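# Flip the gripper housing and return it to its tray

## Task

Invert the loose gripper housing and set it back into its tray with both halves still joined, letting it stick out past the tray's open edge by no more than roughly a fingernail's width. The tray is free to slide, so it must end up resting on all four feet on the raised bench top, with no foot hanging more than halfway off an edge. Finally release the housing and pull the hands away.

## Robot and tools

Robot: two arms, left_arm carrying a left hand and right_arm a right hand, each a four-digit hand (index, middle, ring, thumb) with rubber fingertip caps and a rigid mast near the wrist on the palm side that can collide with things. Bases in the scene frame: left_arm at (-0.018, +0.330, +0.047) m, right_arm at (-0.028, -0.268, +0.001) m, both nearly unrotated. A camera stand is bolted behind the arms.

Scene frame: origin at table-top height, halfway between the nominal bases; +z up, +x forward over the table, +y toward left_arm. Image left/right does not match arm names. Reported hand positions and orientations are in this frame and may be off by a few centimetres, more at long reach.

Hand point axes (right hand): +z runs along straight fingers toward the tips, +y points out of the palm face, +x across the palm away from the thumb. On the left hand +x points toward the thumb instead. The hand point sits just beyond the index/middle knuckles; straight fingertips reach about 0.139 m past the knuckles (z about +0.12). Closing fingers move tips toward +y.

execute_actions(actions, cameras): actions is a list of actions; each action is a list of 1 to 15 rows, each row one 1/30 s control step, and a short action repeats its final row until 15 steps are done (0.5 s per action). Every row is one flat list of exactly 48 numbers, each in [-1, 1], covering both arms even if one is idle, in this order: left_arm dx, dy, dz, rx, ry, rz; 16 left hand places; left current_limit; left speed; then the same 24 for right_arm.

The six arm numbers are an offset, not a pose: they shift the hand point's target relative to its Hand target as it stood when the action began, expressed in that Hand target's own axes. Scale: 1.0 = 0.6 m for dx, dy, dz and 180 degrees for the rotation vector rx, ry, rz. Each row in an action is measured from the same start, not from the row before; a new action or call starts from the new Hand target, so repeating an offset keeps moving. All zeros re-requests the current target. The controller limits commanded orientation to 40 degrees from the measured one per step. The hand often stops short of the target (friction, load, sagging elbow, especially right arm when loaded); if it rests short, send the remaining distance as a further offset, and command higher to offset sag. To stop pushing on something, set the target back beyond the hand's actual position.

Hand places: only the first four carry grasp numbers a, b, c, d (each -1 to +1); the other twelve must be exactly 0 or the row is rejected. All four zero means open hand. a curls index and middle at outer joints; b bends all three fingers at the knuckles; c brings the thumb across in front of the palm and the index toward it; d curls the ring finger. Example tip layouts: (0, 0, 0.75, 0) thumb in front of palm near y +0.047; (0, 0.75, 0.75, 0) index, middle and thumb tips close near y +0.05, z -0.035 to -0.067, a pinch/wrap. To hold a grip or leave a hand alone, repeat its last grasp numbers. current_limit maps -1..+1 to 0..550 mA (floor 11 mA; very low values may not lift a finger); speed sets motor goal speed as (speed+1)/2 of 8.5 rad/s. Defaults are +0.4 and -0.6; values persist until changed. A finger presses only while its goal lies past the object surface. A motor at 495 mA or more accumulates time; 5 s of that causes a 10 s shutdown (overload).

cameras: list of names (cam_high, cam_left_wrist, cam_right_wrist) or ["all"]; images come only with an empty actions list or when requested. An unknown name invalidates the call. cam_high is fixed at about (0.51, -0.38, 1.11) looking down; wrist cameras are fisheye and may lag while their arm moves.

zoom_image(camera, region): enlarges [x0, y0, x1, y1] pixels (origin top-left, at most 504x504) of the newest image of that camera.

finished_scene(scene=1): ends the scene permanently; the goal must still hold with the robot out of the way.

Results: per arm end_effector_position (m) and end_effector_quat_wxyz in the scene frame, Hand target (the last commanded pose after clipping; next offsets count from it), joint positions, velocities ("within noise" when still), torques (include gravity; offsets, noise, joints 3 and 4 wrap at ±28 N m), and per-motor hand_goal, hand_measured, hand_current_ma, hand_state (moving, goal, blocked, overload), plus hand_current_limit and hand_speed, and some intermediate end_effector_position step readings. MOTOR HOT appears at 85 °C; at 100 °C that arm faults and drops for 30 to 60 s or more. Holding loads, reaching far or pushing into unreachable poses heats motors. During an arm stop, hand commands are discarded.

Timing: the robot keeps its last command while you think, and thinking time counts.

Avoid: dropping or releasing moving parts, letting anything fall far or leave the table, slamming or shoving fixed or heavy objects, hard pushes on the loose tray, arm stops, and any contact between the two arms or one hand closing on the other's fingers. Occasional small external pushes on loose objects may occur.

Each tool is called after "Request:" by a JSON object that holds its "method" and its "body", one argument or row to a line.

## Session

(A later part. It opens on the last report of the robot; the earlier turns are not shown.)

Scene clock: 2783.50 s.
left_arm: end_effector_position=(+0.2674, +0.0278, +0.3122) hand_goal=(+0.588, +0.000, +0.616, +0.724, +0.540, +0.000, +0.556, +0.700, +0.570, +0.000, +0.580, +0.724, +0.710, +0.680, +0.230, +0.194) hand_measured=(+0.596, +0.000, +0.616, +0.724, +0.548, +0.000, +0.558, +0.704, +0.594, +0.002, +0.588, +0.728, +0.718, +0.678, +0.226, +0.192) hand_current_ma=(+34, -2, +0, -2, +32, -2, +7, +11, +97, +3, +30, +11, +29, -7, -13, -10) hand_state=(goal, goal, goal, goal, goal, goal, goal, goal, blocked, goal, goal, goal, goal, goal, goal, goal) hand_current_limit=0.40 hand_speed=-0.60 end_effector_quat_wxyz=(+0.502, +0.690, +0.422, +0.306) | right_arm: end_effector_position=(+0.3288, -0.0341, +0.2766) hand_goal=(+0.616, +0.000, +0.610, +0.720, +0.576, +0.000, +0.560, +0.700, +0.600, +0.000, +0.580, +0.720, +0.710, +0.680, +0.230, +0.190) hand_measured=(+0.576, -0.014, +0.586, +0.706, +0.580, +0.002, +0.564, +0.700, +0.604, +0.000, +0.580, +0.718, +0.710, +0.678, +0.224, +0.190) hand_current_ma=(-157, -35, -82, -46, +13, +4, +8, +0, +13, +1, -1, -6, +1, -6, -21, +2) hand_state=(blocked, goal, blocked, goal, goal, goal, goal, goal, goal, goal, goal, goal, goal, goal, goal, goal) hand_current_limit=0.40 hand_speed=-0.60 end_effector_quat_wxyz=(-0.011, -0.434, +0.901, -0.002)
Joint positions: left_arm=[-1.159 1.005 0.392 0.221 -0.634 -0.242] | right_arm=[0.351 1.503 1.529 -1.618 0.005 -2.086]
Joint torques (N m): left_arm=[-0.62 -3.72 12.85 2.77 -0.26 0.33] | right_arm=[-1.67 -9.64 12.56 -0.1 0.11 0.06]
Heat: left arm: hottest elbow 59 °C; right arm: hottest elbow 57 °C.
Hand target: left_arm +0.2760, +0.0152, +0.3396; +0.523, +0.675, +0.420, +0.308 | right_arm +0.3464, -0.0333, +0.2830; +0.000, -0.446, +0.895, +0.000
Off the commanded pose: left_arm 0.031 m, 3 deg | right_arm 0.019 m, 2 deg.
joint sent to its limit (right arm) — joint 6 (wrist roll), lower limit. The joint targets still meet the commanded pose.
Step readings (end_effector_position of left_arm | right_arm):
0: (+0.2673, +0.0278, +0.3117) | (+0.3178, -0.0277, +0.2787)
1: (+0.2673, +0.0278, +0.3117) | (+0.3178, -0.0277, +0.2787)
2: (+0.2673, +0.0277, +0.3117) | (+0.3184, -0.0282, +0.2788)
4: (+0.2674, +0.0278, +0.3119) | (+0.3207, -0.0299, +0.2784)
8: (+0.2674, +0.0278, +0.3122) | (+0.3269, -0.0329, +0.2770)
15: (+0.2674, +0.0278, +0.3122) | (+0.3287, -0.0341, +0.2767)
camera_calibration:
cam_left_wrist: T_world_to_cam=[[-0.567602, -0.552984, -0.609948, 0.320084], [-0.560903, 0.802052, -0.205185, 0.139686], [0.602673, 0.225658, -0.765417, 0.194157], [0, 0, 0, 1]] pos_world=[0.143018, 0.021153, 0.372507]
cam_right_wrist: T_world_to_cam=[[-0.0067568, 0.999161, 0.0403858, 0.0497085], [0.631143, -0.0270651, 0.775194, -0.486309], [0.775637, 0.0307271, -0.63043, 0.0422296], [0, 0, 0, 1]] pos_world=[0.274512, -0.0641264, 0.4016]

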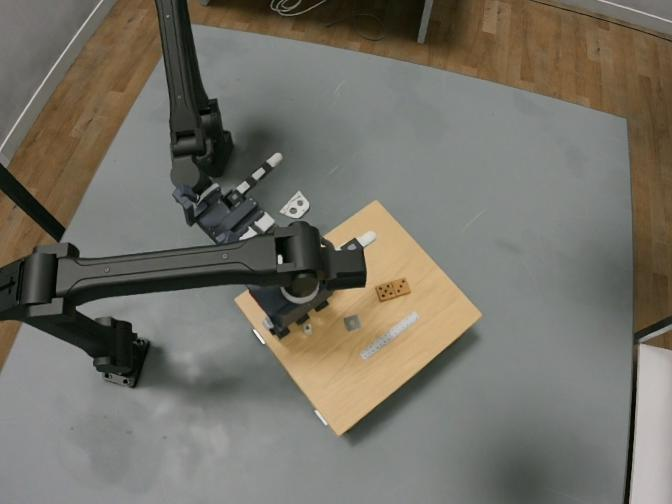

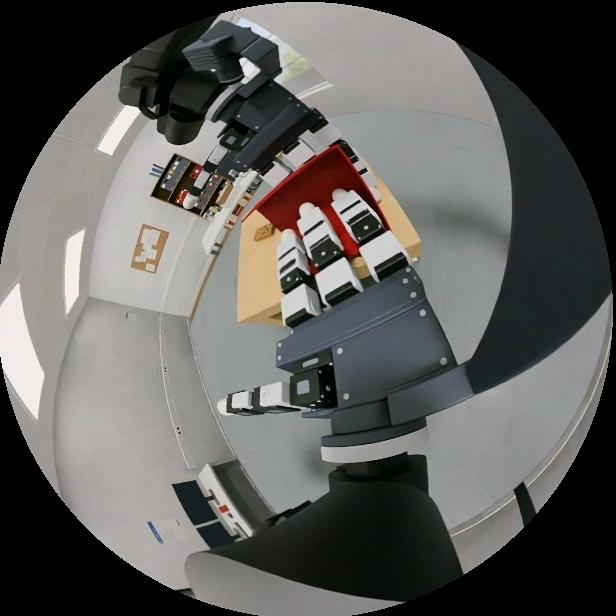

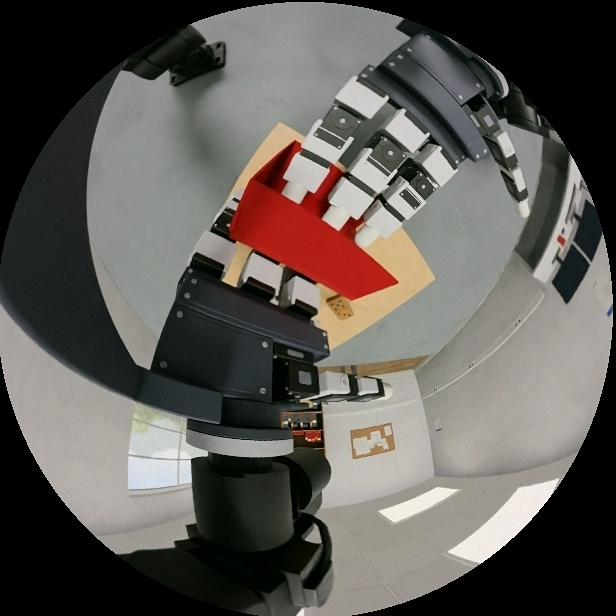

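Request:
{"method": "execute_actions", "body": {
  "actions": [
    [[0,0,0,0,0,0,0,0.12,0,0,0,0,0,0,0,0,0,0,0,0,0,0,0.4,-0.6,0,0,-0.015,0,0,0,0,0.1,0,0,0,0,0,0,0,0,0,0,0,0,0,0,0.4,-0.6]],
    [[0,0.0065,0.0242,0,0,0,0,0.12,0,0,0,0,0,0,0,0,0,0,0,0,0,0,0.4,-0.6,0,0,0,0,0,0,0,0.1,0,0,0,0,0,0,0,0,0,0,0,0,0,0,0.4,-0.6]]
  ],
  "cameras": ["all"]
}}

Request:
{"method": "zoom_image", "body": {
  "camera": "cam_right_wrist",
  "region": [150, 60, 450, 360]
}}

Request:
{"method": "zoom_image", "body": {
  "camera": "cam_left_wrist",
  "region": [230, 130, 430, 330]
}}

Scene clock: 2800.37 s.
left_arm: end_effector_position=(+0.2805, +0.0209, +0.3133) hand_goal=(+0.588, +0.000, +0.616, +0.724, +0.540, +0.000, +0.556, +0.700, +0.570, +0.000, +0.580, +0.724, +0.710, +0.680, +0.230, +0.194) hand_measured=(+0.596, +0.000, +0.616, +0.724, +0.548, +0.000, +0.558, +0.704, +0.590, +0.002, +0.586, +0.726, +0.718, +0.678, +0.226, +0.192) hand_current_ma=(+34, -2, +0, -2, +32, -2, +7, +11, +82, +3, +22, +9, +29, -7, -13, -10) hand_state=(goal, goal, goal, goal, goal, goal, goal, goal, goal, goal, goal, goal, goal, goal, goal, goal) hand_current_limit=0.40 hand_speed=-0.60 end_effector_quat_wxyz=(+0.503, +0.689, +0.423, +0.305) | right_arm: end_effector_position=(+0.3328, -0.0353, +0.2804) hand_goal=(+0.616, +0.000, +0.610, +0.720, +0.576, +0.000, +0.560, +0.700, +0.600, +0.000, +0.580, +0.720, +0.710, +0.680, +0.230, +0.190) hand_measured=(+0.614, -0.004, +0.608, +0.716, +0.580, +0.002, +0.564, +0.700, +0.604, +0.000, +0.580, +0.718, +0.710, +0.678, +0.224, +0.190) hand_current_ma=(-4, -7, -6, -8, +13, +4, +8, +0, +12, +1, -1, -6, +1, -6, -21, +2) hand_state=(goal, goal, goal, goal, goal, goal, goal, goal, goal, goal, goal, goal, goal, goal, goal, goal) hand_current_limit=0.40 hand_speed=-0.60 end_effector_quat_wxyz=(-0.012, -0.433, +0.901, -0.006)
Joint positions: left_arm=[-1.126 1.049 0.418 0.248 -0.604 -0.23] | right_arm=[0.348 1.513 1.551 -1.633 0.013 -2.087]
Joint torques (N m): left_arm=[-0.62 -4.72 12.63 2.88 -0.18 0.28] | right_arm=[-1.2 -10.17 12.85 -0.38 -0.11 0.04]
Heat: left arm: hottest elbow 60 °C; right arm: hottest elbow 59 °C.
Hand target: left_arm +0.2893, +0.0083, +0.3395; +0.523, +0.675, +0.420, +0.308 | right_arm +0.3463, -0.0333, +0.2922; +0.001, -0.446, +0.895, +0.000
Off the commanded pose: left_arm 0.030 m, 3 deg | right_arm 0.018 m, 2 deg.
joint sent to its limit (right arm) — joint 6 (wrist roll), lower limit. The joint targets still meet the commanded pose.
Step readings (end_effector_position of left_arm | right_arm):
0: (+0.2674, +0.0278, +0.3122) | (+0.3288, -0.0341, +0.2766)
1: (+0.2674, +0.0278, +0.3122) | (+0.3288, -0.0341, +0.2767)
2: (+0.2674, +0.0278, +0.3122) | (+0.3287, -0.0342, +0.2771)
4: (+0.2674, +0.0278, +0.3122) | (+0.3298, -0.0344, +0.2781)
8: (+0.2674, +0.0278, +0.3122) | (+0.3324, -0.0347, +0.2796)
15: (+0.2674, +0.0278, +0.3122) | (+0.3327, -0.0352, +0.2800)
16: (+0.2675, +0.0276, +0.3123) | (+0.3326, -0.0353, +0.2800)
17: (+0.2681, +0.0267, +0.3124) | (+0.3326, -0.0353, +0.2800)
19: (+0.2710, +0.0248, +0.3123) | (+0.3326, -0.0353, +0.2802)
23: (+0.2787, +0.0221, +0.3130) | (+0.3327, -0.0353, +0.2803)
30: (+0.2805, +0.0210, +0.3133) | (+0.3328, -0.0353, +0.2804)
camera_calibration:
cam_left_wrist: T_world_to_cam=[[-0.567256, -0.555992, -0.60753, 0.323698], [-0.562393, 0.800432, -0.207418, 0.153904], [0.601609, 0.224012, -0.766737, 0.189416], [0, 0, 0, 1]] pos_world=[0.15622, 0.0143526, 0.373811]
cam_right_wrist: T_world_to_cam=[[-0.00423184, 0.999463, 0.0324938, 0.0521908], [0.630509, -0.0225543, 0.775854, -0.491608], [0.77617, 0.0237709, -0.630075, 0.0410605], [0, 0, 0, 1]] pos_world=[0.278314, -0.0642267, 0.405592]

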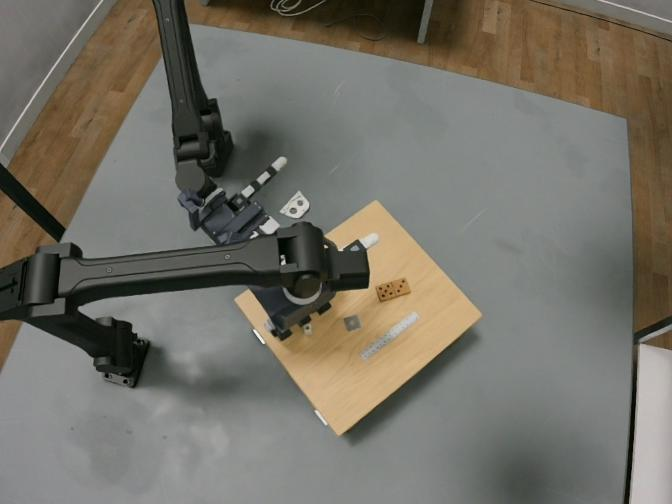

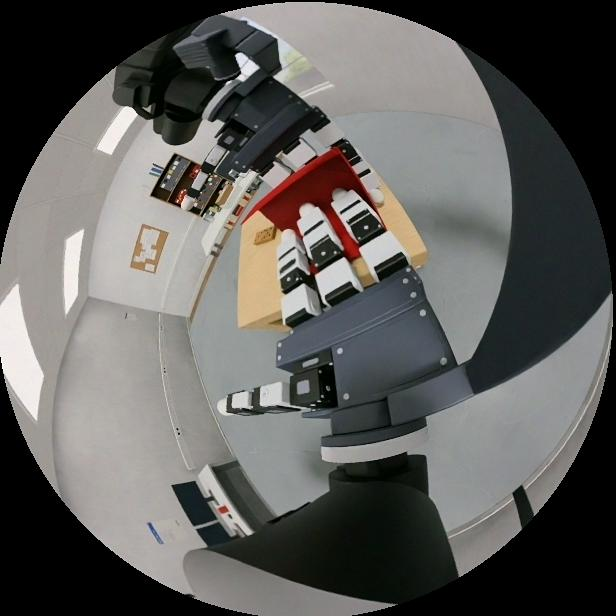

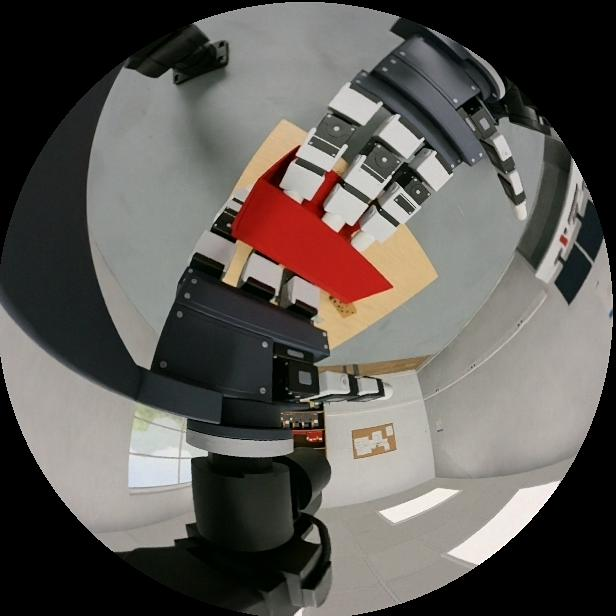

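Scaled by 1.680 from the camera's 616x616 image, which has a finer 880x880 frame.

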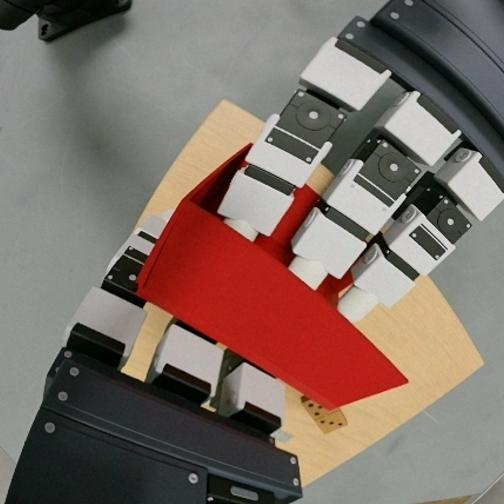

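Scaled by 2.520 from the camera's 616x616 image, which has a finer 880x880 frame.

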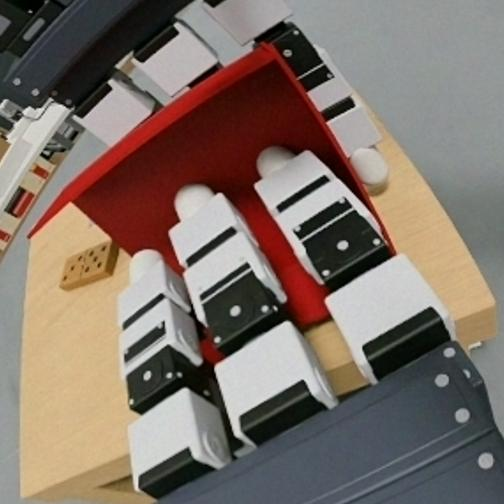

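Request:
{"method": "execute_actions", "body": {
  "actions": [
    [[0,0.0065,0.0242,0,0,0,0,0.12,0,0,0,0,0,0,0,0,0,0,0,0,0,0,0.4,-0.6,0,0,0,0,0,0,0,0.1,0,0,0,0,0,0,0,0,0,0,0,0,0,0,0.4,-0.6]]
  ],
  "cameras": ["all"]
}}

Request:
{"method": "zoom_image", "body": {
  "camera": "cam_right_wrist",
  "region": [150, 60, 450, 360]
}}

Request:
{"method": "zoom_image", "body": {
  "camera": "cam_left_wrist",
  "region": [230, 130, 430, 330]
}}

Scene clock: 2808.07 s.
left_arm: end_effector_position=(+0.2903, +0.0138, +0.3123) hand_goal=(+0.588, +0.000, +0.616, +0.724, +0.540, +0.000, +0.556, +0.700, +0.570, +0.000, +0.580, +0.724, +0.710, +0.680, +0.230, +0.194) hand_measured=(+0.596, +0.000, +0.616, +0.724, +0.548, +0.000, +0.558, +0.704, +0.578, +0.004, +0.582, +0.726, +0.718, +0.678, +0.226, +0.192) hand_current_ma=(+34, -2, +0, -2, +32, -2, +7, +11, +32, +13, +4, +3, +29, -7, -13, -10) hand_state=(goal, goal, goal, goal, goal, goal, goal, goal, goal, goal, goal, goal, goal, goal, goal, goal) hand_current_limit=0.40 hand_speed=-0.60 end_effector_quat_wxyz=(+0.503, +0.691, +0.421, +0.303) | right_arm: end_effector_position=(+0.3376, -0.0400, +0.2815) hand_goal=(+0.616, +0.000, +0.610, +0.720, +0.576, +0.000, +0.560, +0.700, +0.600, +0.000, +0.580, +0.720, +0.710, +0.680, +0.230, +0.190) hand_measured=(+0.614, -0.004, +0.608, +0.716, +0.600, +0.002, +0.568, +0.700, +0.604, +0.000, +0.580, +0.718, +0.710, +0.678, +0.224, +0.190) hand_current_ma=(-4, -7, -6, -8, +88, +3, +24, +1, +12, +1, -1, -6, +1, -6, -21, +2) hand_state=(goal, goal, goal, goal, blocked, goal, goal, goal, goal, goal, goal, goal, goal, goal, goal, goal) hand_current_limit=0.40 hand_speed=-0.60 end_effector_quat_wxyz=(-0.010, -0.428, +0.903, -0.011)
Joint positions: left_arm=[-1.102 1.087 0.437 0.271 -0.575 -0.218] | right_arm=[0.337 1.514 1.559 -1.633 0.023 -2.087]
Joint torques (N m): left_arm=[-0.38 -4.42 12.83 2.91 -0.2 0.3] | right_arm=[-0.38 -10.46 12.38 -0.38 -0.45 0.08]
Heat: left arm: hottest elbow 64 °C; right arm: hottest elbow 60 °C.
Hand target: left_arm +0.3027, +0.0014, +0.3394; +0.523, +0.675, +0.420, +0.308 | right_arm +0.3464, -0.0334, +0.2922; +0.001, -0.446, +0.895, +0.000
Off the commanded pose: left_arm 0.032 m, 3 deg | right_arm 0.015 m, 3 deg.
joint sent to its limit (right arm) — joint 6 (wrist roll), lower limit. The joint targets still meet the commanded pose.
Step readings (end_effector_position of left_arm | right_arm):
0: (+0.2805, +0.0209, +0.3133) | (+0.3328, -0.0353, +0.2804)
1: (+0.2805, +0.0208, +0.3132) | (+0.3328, -0.0353, +0.2804)
2: (+0.2812, +0.0201, +0.3134) | (+0.3328, -0.0354, +0.2804)
4: (+0.2839, +0.0187, +0.3131) | (+0.3334, -0.0363, +0.2801)
8: (+0.2893, +0.0153, +0.3123) | (+0.3366, -0.0389, +0.2814)
15: (+0.2904, +0.0139, +0.3122) | (+0.3376, -0.0400, +0.2815)
camera_calibration:
cam_left_wrist: T_world_to_cam=[[-0.572828, -0.551051, -0.606804, 0.326048], [-0.556979, 0.804811, -0.205071, 0.162611], [0.601367, 0.220507, -0.767942, 0.184798], [0, 0, 0, 1]] pos_world=[0.166209, 0.00804856, 0.373108]
cam_right_wrist: T_world_to_cam=[[0.00555477, 0.999662, 0.0253813, 0.055528], [0.623365, -0.0233081, 0.781583, -0.494815], [0.781911, 0.0114803, -0.623284, 0.0337858], [0, 0, 0, 1]] pos_world=[0.281724, -0.0674303, 0.406388]

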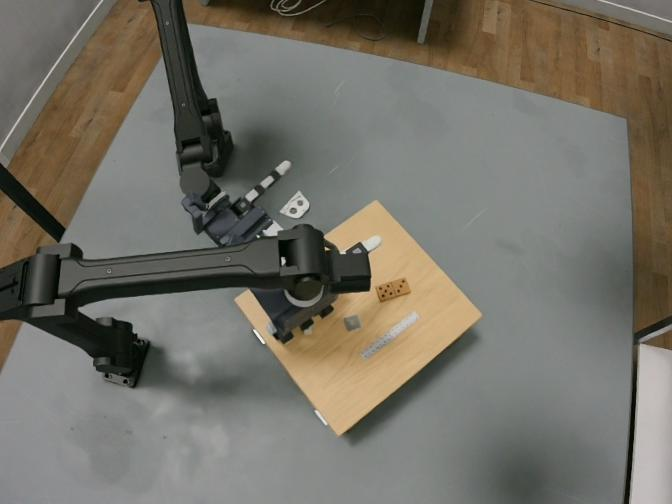

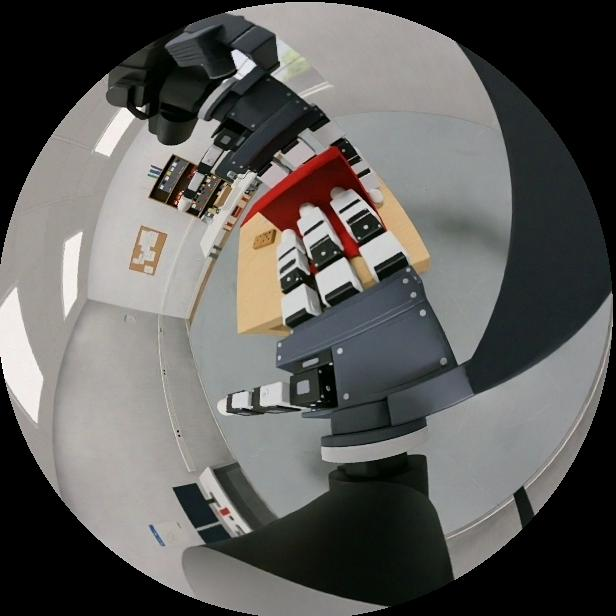

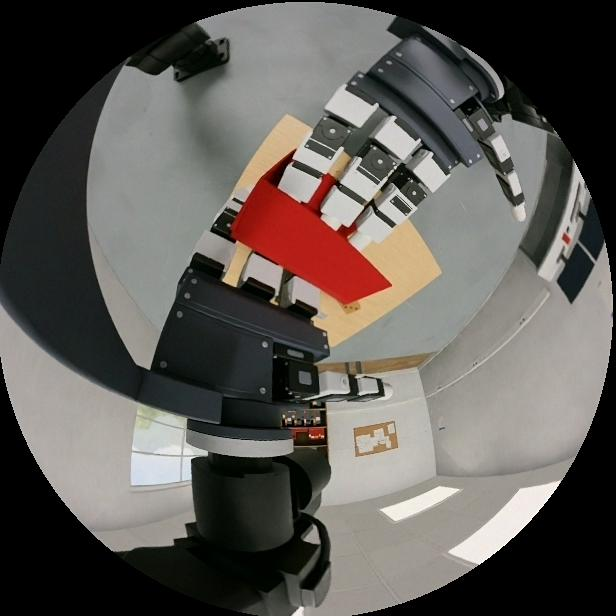

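Scaled by 1.680 from the camera's 616x616 image, which has a finer 880x880 frame.

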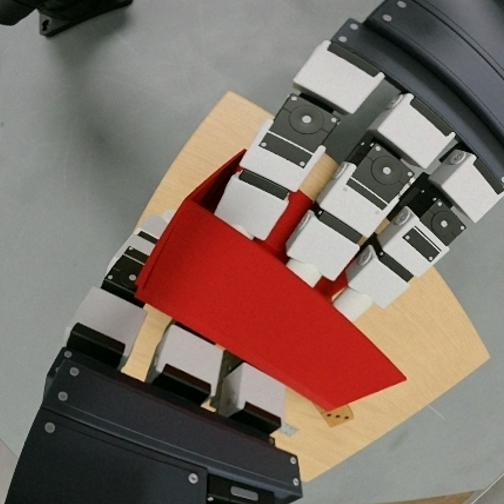

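Scaled by 2.520 from the camera's 616x616 image, which has a finer 880x880 frame.

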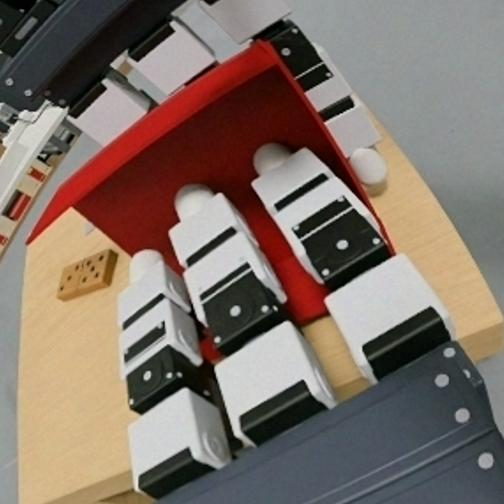

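Request:
{"method": "execute_actions", "body": {
  "actions": [
    [[0,0,0,0,0,0,0,0.12,0,0,0,0,0,0,0,0,0,0,0,0,0,0,0.4,-0.6,-0.0058,-0.0328,0,0,0,0,0,0.1,0,0,0,0,0,0,0,0,0,0,0,0,0,0,0.4,-0.6]]
  ],
  "cameras": ["all"]
}}

Request:
{"method": "zoom_image", "body": {
  "camera": "cam_right_wrist",
  "region": [150, 60, 450, 360]
}}

Request:
{"method": "zoom_image", "body": {
  "camera": "cam_left_wrist",
  "region": [230, 130, 430, 330]
}}

Scene clock: 2818.87 s.
left_arm: end_effector_position=(+0.2936, +0.0134, +0.3138) hand_goal=(+0.588, +0.000, +0.616, +0.724, +0.540, +0.000, +0.556, +0.700, +0.570, +0.000, +0.580, +0.724, +0.710, +0.680, +0.230, +0.194) hand_measured=(+0.596, +0.000, +0.616, +0.724, +0.548, +0.000, +0.558, +0.704, +0.578, +0.002, +0.582, +0.726, +0.718, +0.678, +0.226, +0.192) hand_current_ma=(+34, -2, +0, -2, +32, -2, +7, +11, +34, +8, +4, +3, +29, -7, -13, -10) hand_state=(goal, goal, goal, goal, goal, goal, goal, goal, goal, goal, goal, goal, goal, goal, goal, goal) hand_current_limit=0.40 hand_speed=-0.60 end_effector_quat_wxyz=(+0.503, +0.690, +0.423, +0.304) | right_arm: end_effector_position=(+0.3507, -0.0440, +0.2801) hand_goal=(+0.616, +0.000, +0.610, +0.720, +0.576, +0.000, +0.560, +0.700, +0.600, +0.000, +0.580, +0.720, +0.710, +0.680, +0.230, +0.190) hand_measured=(+0.614, -0.002, +0.608, +0.716, +0.582, +0.002, +0.564, +0.700, +0.604, +0.000, +0.580, +0.718, +0.710, +0.678, +0.224, +0.190) hand_current_ma=(-5, -4, -6, -8, +15, +3, +9, +2, +11, +1, -1, -6, +1, -6, -21, +2) hand_state=(goal, goal, goal, goal, goal, goal, goal, goal, goal, goal, goal, goal, goal, goal, goal, goal) hand_current_limit=0.40 hand_speed=-0.60 end_effector_quat_wxyz=(-0.013, -0.420, +0.907, -0.011)
Joint positions: left_arm=[-1.096 1.094 0.445 0.272 -0.574 -0.217] | right_arm=[0.318 1.543 1.588 -1.64 0.024 -2.087]
Joint torques (N m): left_arm=[-0.32 -4.66 12.6 2.91 -0.19 0.3] | right_arm=[-0.85 -10.7 12.88 -0.42 -0.08 0.06]
Heat: left arm: hottest elbow 64 °C; right arm: hottest elbow 63 °C.
Hand target: left_arm +0.3028, +0.0014, +0.3394; +0.523, +0.675, +0.420, +0.308 | right_arm +0.3641, -0.0423, +0.2922; +0.001, -0.446, +0.895, +0.000
Off the commanded pose: left_arm 0.030 m, 3 deg | right_arm 0.018 m, 4 deg.
joint sent to its limit (right arm) — joint 6 (wrist roll), lower limit. The joint targets are off in orientation, not in position.
Step readings (end_effector_position of left_arm | right_arm):
0: (+0.2903, +0.0138, +0.3123) | (+0.3376, -0.0400, +0.2815)
1: (+0.2903, +0.0138, +0.3123) | (+0.3377, -0.0400, +0.2815)
2: (+0.2905, +0.0139, +0.3124) | (+0.3385, -0.0403, +0.2815)
4: (+0.2915, +0.0139, +0.3126) | (+0.3416, -0.0408, +0.2815)
8: (+0.2934, +0.0134, +0.3135) | (+0.3482, -0.0426, +0.2801)
15: (+0.2936, +0.0134, +0.3138) | (+0.3507, -0.0440, +0.2798)
camera_calibration:
cam_left_wrist: T_world_to_cam=[[-0.569005, -0.555326, -0.606503, 0.327341], [-0.561593, 0.801179, -0.206703, 0.166966], [0.600705, 0.222993, -0.767742, 0.18413], [0, 0, 0, 1]] pos_world=[0.169417, 0.00695166, 0.37441]
cam_right_wrist: T_world_to_cam=[[0.0247853, 0.999455, 0.0217944, 0.0537523], [0.627495, -0.0325252, 0.777941, -0.502777], [0.778226, -0.00560562, -0.62796, 0.0245593], [0, 0, 0, 1]] pos_world=[0.295045, -0.0699383, 0.405381]

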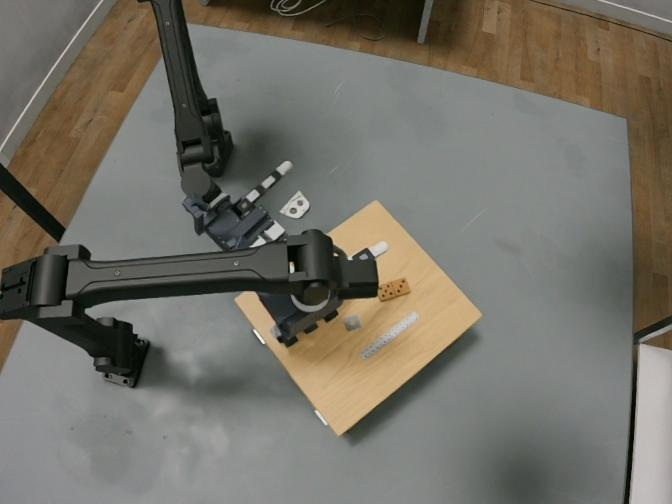

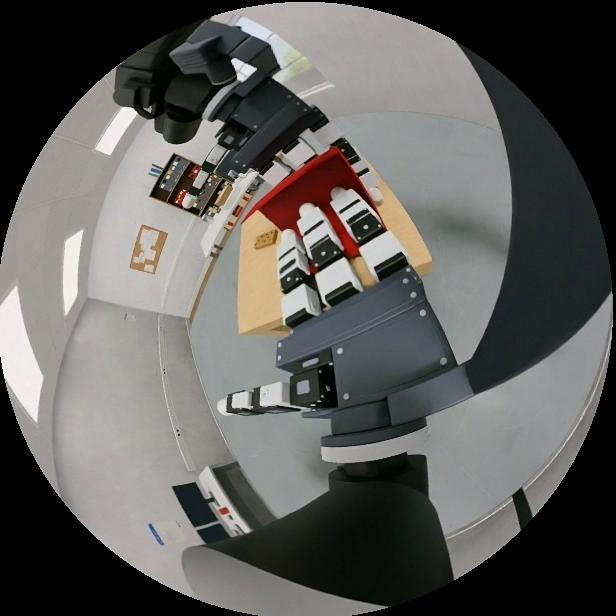

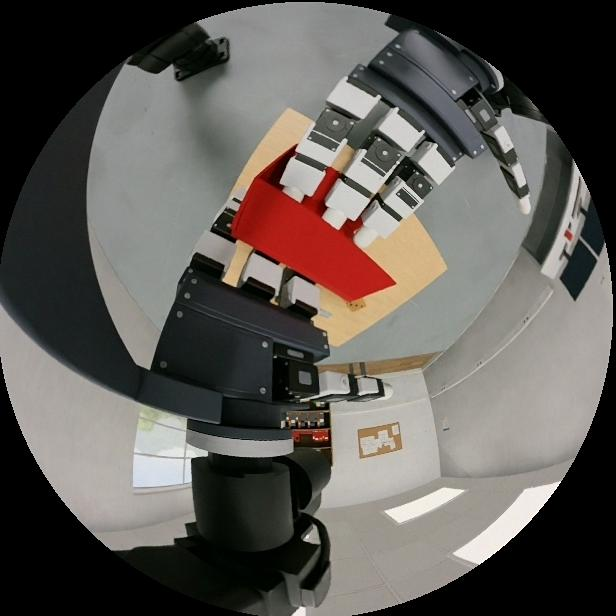

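Scaled by 1.680 from the camera's 616x616 image, which has a finer 880x880 frame.

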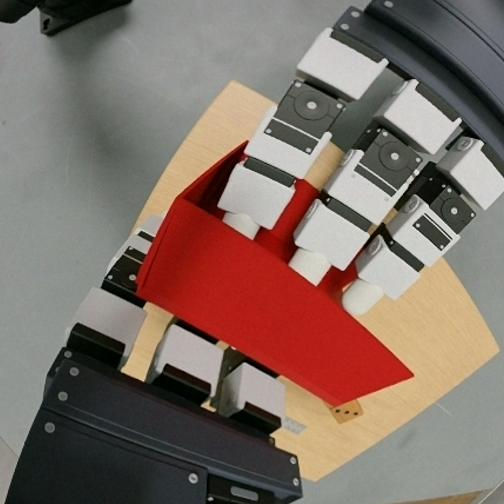

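Scaled by 2.520 from the camera's 616x616 image, which has a finer 880x880 frame.

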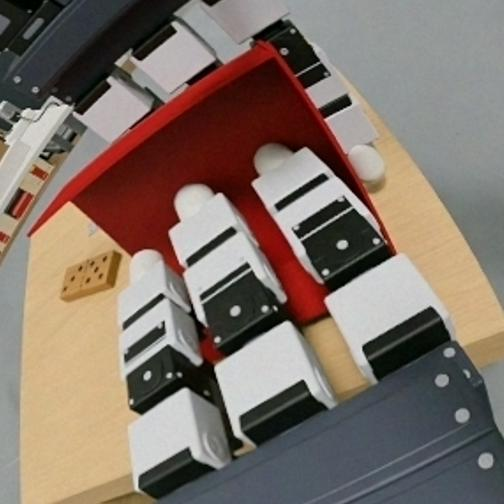

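Request:
{"method": "execute_actions", "body": {
  "actions": [
    [[0,0,0,0,0,0,0,0.12,0,0,0,0,0,0,0,0,0,0,0,0,0,0,0.4,-0.6,-0.0058,-0.0328,0,0,0,0,0,0.1,0,0,0,0,0,0,0,0,0,0,0,0,0,0,0.4,-0.6]],
    [[0,0,0,0,0,0,0,0.12,0,0,0,0,0,0,0,0,0,0,0,0,0,0,0.4,-0.6,-0.0058,-0.0328,0,0,0,0,0,0.1,0,0,0,0,0,0,0,0,0,0,0,0,0,0,0.4,-0.6]]
  ],
  "cameras": ["all"]
}}

Request:
{"method": "zoom_image", "body": {
  "camera": "cam_right_wrist",
  "region": [150, 60, 450, 360]
}}

Request:
{"method": "zoom_image", "body": {
  "camera": "cam_left_wrist",
  "region": [230, 130, 430, 330]
}}

Scene clock: 2847.03 s.
left_arm: end_effector_position=(+0.2936, +0.0134, +0.3138) hand_goal=(+0.588, +0.000, +0.616, +0.724, +0.540, +0.000, +0.556, +0.700, +0.570, +0.000, +0.580, +0.724, +0.710, +0.680, +0.230, +0.194) hand_measured=(+0.596, +0.000, +0.616, +0.724, +0.548, +0.000, +0.558, +0.704, +0.578, +0.002, +0.582, +0.726, +0.718, +0.678, +0.226, +0.192) hand_current_ma=(+34, -2, +0, -2, +32, -2, +7, +11, +34, +8, +4, +3, +29, -7, -13, -10) hand_state=(goal, goal, goal, goal, goal, goal, goal, goal, goal, goal, goal, goal, goal, goal, goal, goal) hand_current_limit=0.40 hand_speed=-0.60 end_effector_quat_wxyz=(+0.503, +0.690, +0.423, +0.304) | right_arm: end_effector_position=(+0.3867, -0.0626, +0.2797) hand_goal=(+0.616, +0.000, +0.610, +0.720, +0.576, +0.000, +0.560, +0.700, +0.600, +0.000, +0.580, +0.720, +0.710, +0.680, +0.230, +0.190) hand_measured=(+0.614, -0.002, +0.608, +0.716, +0.580, +0.002, +0.562, +0.700, +0.604, +0.000, +0.580, +0.718, +0.710, +0.678, +0.224, +0.190) hand_current_ma=(-3, -4, -6, -8, +9, +3, +7, +2, +9, +1, -1, -6, +1, -6, -21, +2) hand_state=(goal, goal, goal, goal, goal, goal, goal, goal, goal, goal, goal, goal, goal, goal, goal, goal) hand_current_limit=0.40 hand_speed=-0.60 end_effector_quat_wxyz=(-0.016, -0.394, +0.919, -0.021)
Joint positions: left_arm=[-1.096 1.094 0.445 0.272 -0.574 -0.217] | right_arm=[0.261 1.608 1.668 -1.657 0.045 -2.087]
Joint torques (N m): left_arm=[-0.91 -4.54 12.55 2.8 -0.19 0.31] | right_arm=[-0.85 -12.04 13.07 -0.38 -0.09 0.07]
Heat: left arm: hottest elbow 70 °C; right arm: hottest elbow 68 °C.
Hand target: left_arm +0.3028, +0.0014, +0.3394; +0.523, +0.675, +0.420, +0.308 | right_arm +0.3997, -0.0605, +0.2922; +0.001, -0.446, +0.895, +0.000
Off the commanded pose: left_arm 0.030 m, 3 deg | right_arm 0.018 m, 7 deg.
joint sent to its limit (right arm) — joint 6 (wrist roll), lower limit. The joint targets are off in orientation, not in position.
Step readings (end_effector_position of left_arm | right_arm):
0: (+0.2936, +0.0134, +0.3138) | (+0.3507, -0.0440, +0.2801)
1: (+0.2936, +0.0134, +0.3138) | (+0.3509, -0.0442, +0.2799)
2: (+0.2936, +0.0134, +0.3138) | (+0.3518, -0.0450, +0.2802)
4: (+0.2936, +0.0134, +0.3138) | (+0.3554, -0.0464, +0.2810)
8: (+0.2936, +0.0134, +0.3138) | (+0.3656, -0.0507, +0.2817)
15: (+0.2936, +0.0134, +0.3138) | (+0.3692, -0.0541, +0.2793)
16: (+0.2936, +0.0134, +0.3138) | (+0.3693, -0.0541, +0.2794)
17: (+0.2936, +0.0134, +0.3138) | (+0.3699, -0.0545, +0.2796)
19: (+0.2936, +0.0134, +0.3138) | (+0.3737, -0.0557, +0.2809)
23: (+0.2936, +0.0134, +0.3138) | (+0.3834, -0.0590, +0.2822)
30: (+0.2936, +0.0134, +0.3138) | (+0.3869, -0.0625, +0.2798)
camera_calibration:
cam_left_wrist: T_world_to_cam=[[-0.569005, -0.555326, -0.606503, 0.327341], [-0.561593, 0.801179, -0.206703, 0.166966], [0.600705, 0.222993, -0.767742, 0.18413], [0, 0, 0, 1]] pos_world=[0.169417, 0.00695166, 0.37441]
cam_right_wrist: T_world_to_cam=[[0.0812749, 0.99669, 0.00184681, 0.0550851], [0.621735, -0.0521473, 0.78149, -0.525629], [0.778999, -0.0623673, -0.623915, -0.00883107], [0, 0, 0, 1]] pos_world=[0.329204, -0.0828637, 0.405162]

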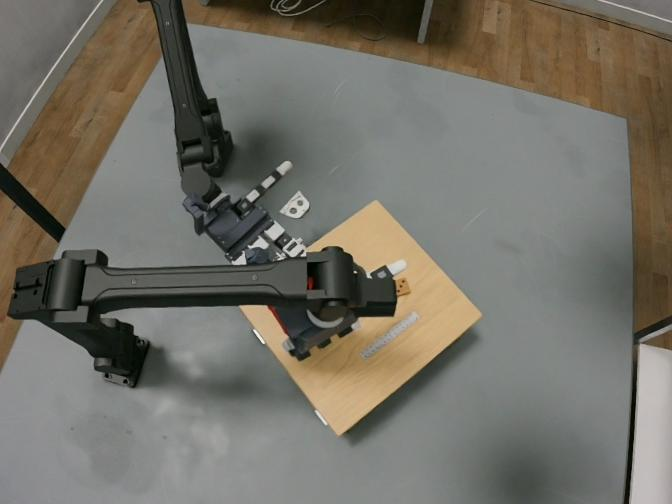

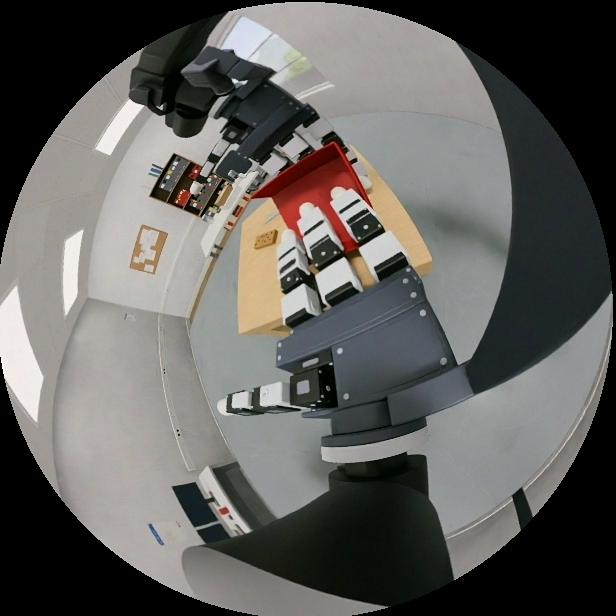

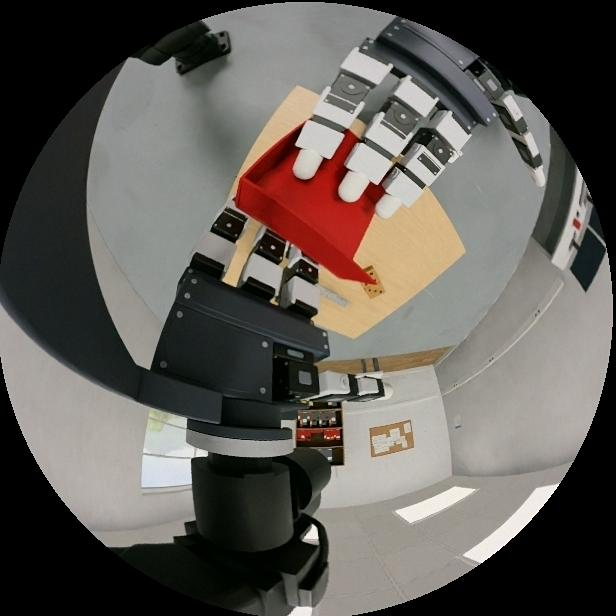

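Scaled by 1.680 from the camera's 616x616 image, which has a finer 880x880 frame.

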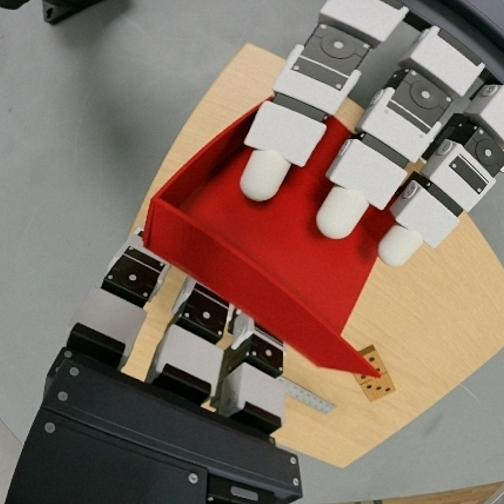

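Scaled by 2.520 from the camera's 616x616 image, which has a finer 880x880 frame.

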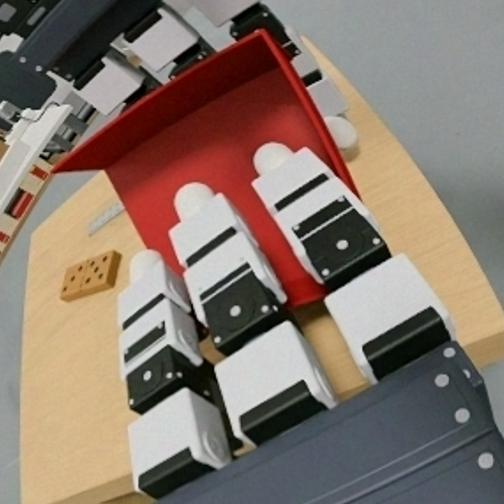

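Request:
{"method": "execute_actions", "body": {
  "actions": [
    [[0,-0.013,-0.0484,0,0,0,0,0.12,0,0,0,0,0,0,0,0,0,0,0,0,0,0,0.4,-0.6,-0.0058,-0.0328,0,0,0,0,0,0.1,0,0,0,0,0,0,0,0,0,0,0,0,0,0,0.4,-0.6]],
    [[0,-0.013,-0.0484,0,0,0,0,0.12,0,0,0,0,0,0,0,0,0,0,0,0,0,0,0.4,-0.6,-0.0058,-0.0328,0,0,0,0,0,0.1,0,0,0,0,0,0,0,0,0,0,0,0,0,0,0.4,-0.6]]
  ],
  "cameras": ["all"]
}}

Request:
{"method": "zoom_image", "body": {
  "camera": "cam_right_wrist",
  "region": [150, 60, 450, 360]
}}

Request:
{"method": "zoom_image", "body": {
  "camera": "cam_left_wrist",
  "region": [230, 130, 430, 330]
}}

Scene clock: 2860.83 s.
left_arm: end_effector_position=(+0.2513, +0.0282, +0.3369) hand_goal=(+0.588, +0.000, +0.616, +0.724, +0.540, +0.000, +0.556, +0.700, +0.570, +0.000, +0.580, +0.724, +0.710, +0.680, +0.230, +0.194) hand_measured=(+0.596, +0.000, +0.616, +0.724, +0.548, +0.000, +0.558, +0.704, +0.578, +0.002, +0.582, +0.726, +0.718, +0.678, +0.226, +0.192) hand_current_ma=(+34, -2, +0, -2, +32, -2, +7, +11, +34, +7, +4, +3, +29, -7, -13, -10) hand_state=(goal, goal, goal, goal, goal, goal, goal, goal, goal, goal, goal, goal, goal, goal, goal, goal) hand_current_limit=0.40 hand_speed=-0.60 end_effector_quat_wxyz=(+0.518, +0.678, +0.416, +0.313) | right_arm: end_effector_position=(+0.4224, -0.0797, +0.2808) hand_goal=(+0.616, +0.000, +0.610, +0.720, +0.576, +0.000, +0.560, +0.700, +0.600, +0.000, +0.580, +0.720, +0.710, +0.680, +0.230, +0.190) hand_measured=(+0.614, -0.002, +0.608, +0.716, +0.580, +0.002, +0.564, +0.700, +0.602, +0.000, +0.580, +0.718, +0.710, +0.678, +0.224, +0.190) hand_current_ma=(-3, -4, -6, -8, +13, +3, +8, +2, +7, +1, -1, -6, +1, -6, -21, +2) hand_state=(goal, goal, goal, goal, goal, goal, goal, goal, goal, goal, goal, goal, goal, goal, goal, goal) hand_current_limit=0.40 hand_speed=-0.60 end_effector_quat_wxyz=(-0.013, -0.371, +0.928, -0.028)
Joint positions: left_arm=[-1.215 0.943 0.404 0.184 -0.695 -0.239] | right_arm=[0.212 1.674 1.757 -1.671 0.06 -2.087]
Joint torques (N m): left_arm=[-1.9 -5.07 9.18 1.78 -0.48 -0.11] | right_arm=[-1.08 -12.86 13.04 -0.35 -0.11 0.07]
Heat: left arm: hottest elbow 71 °C; right arm: hottest elbow 66 °C.
Hand target: left_arm +0.2493, +0.0290, +0.3396; +0.523, +0.675, +0.421, +0.308 | right_arm +0.4355, -0.0786, +0.2921; +0.001, -0.446, +0.895, +0.000
Off the commanded pose: left_arm 0.004 m, 1 deg | right_arm 0.017 m, 10 deg.
joint sent to its limit (right arm) — joint 4 (wrist pitch), lower limit; joint 6 (wrist roll), lower limit. The joint targets are off in orientation, not in position.
Step readings (end_effector_position of left_arm | right_arm):
0: (+0.2936, +0.0134, +0.3141) | (+0.3867, -0.0626, +0.2797)
1: (+0.2936, +0.0135, +0.3141) | (+0.3868, -0.0626, +0.2796)
2: (+0.2936, +0.0143, +0.3146) | (+0.3877, -0.0631, +0.2800)
4: (+0.2915, +0.0155, +0.3176) | (+0.3916, -0.0642, +0.2815)
8: (+0.2830, +0.0158, +0.3300) | (+0.4015, -0.0676, +0.2826)
15: (+0.2777, +0.0160, +0.3370) | (+0.4052, -0.0715, +0.2796)
16: (+0.2777, +0.0163, +0.3365) | (+0.4054, -0.0715, +0.2795)
17: (+0.2763, +0.0172, +0.3360) | (+0.4065, -0.0717, +0.2798)
19: (+0.2711, +0.0210, +0.3354) | (+0.4100, -0.0734, +0.2811)
23: (+0.2564, +0.0265, +0.3356) | (+0.4192, -0.0763, +0.2824)
30: (+0.2512, +0.0279, +0.3378) | (+0.4224, -0.0797, +0.2808)
camera_calibration:
cam_left_wrist: T_world_to_cam=[[-0.545022, -0.568111, -0.616604, 0.32331], [-0.55345, 0.796218, -0.244399, 0.146834], [0.629797, 0.208057, -0.748377, 0.210614], [0, 0, 0, 1]] pos_world=[0.124832, 0.0229447, 0.39286]
cam_right_wrist: T_world_to_cam=[[0.130322, 0.991429, -0.00916244, 0.0511527], [0.608818, -0.0727276, 0.789969, -0.548148], [0.782533, -0.108529, -0.613078, -0.0452353], [0, 0, 0, 1]] pos_world=[0.362454, -0.0954891, 0.405756]

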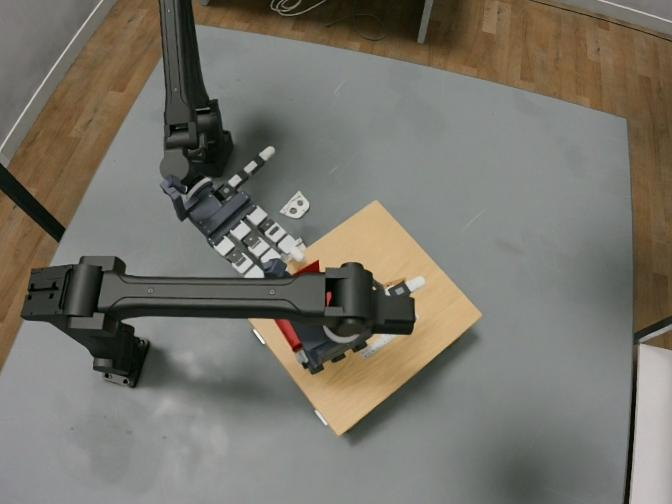

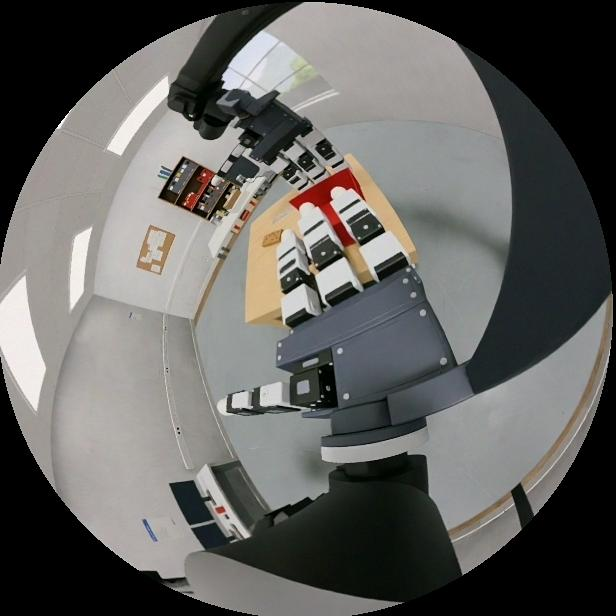

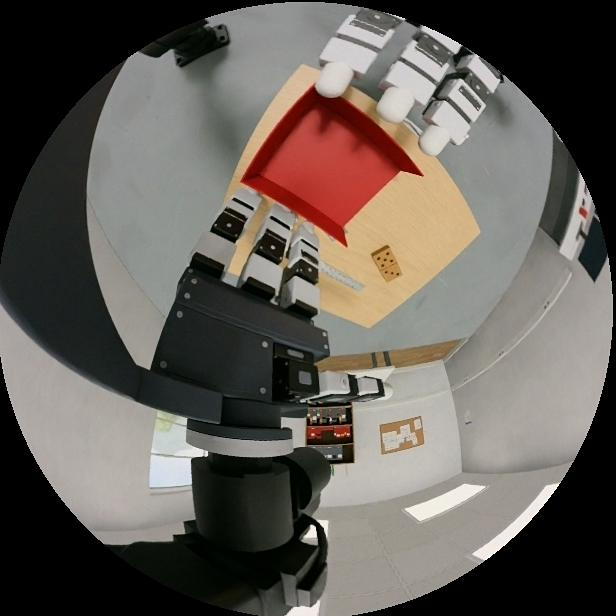

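Scaled by 1.680 from the camera's 616x616 image, which has a finer 880x880 frame.

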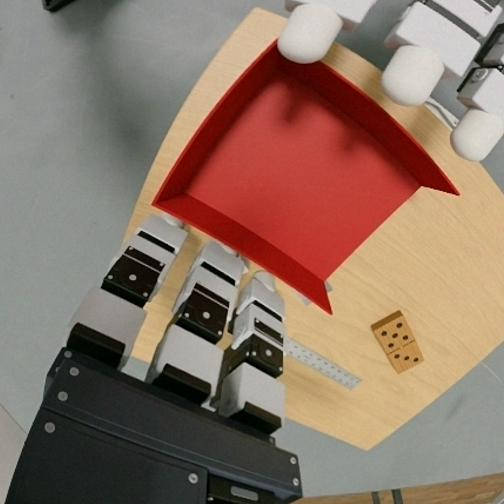

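Scaled by 2.520 from the camera's 616x616 image, which has a finer 880x880 frame.

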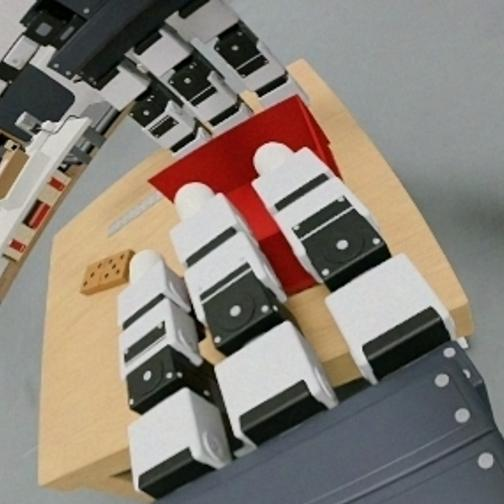

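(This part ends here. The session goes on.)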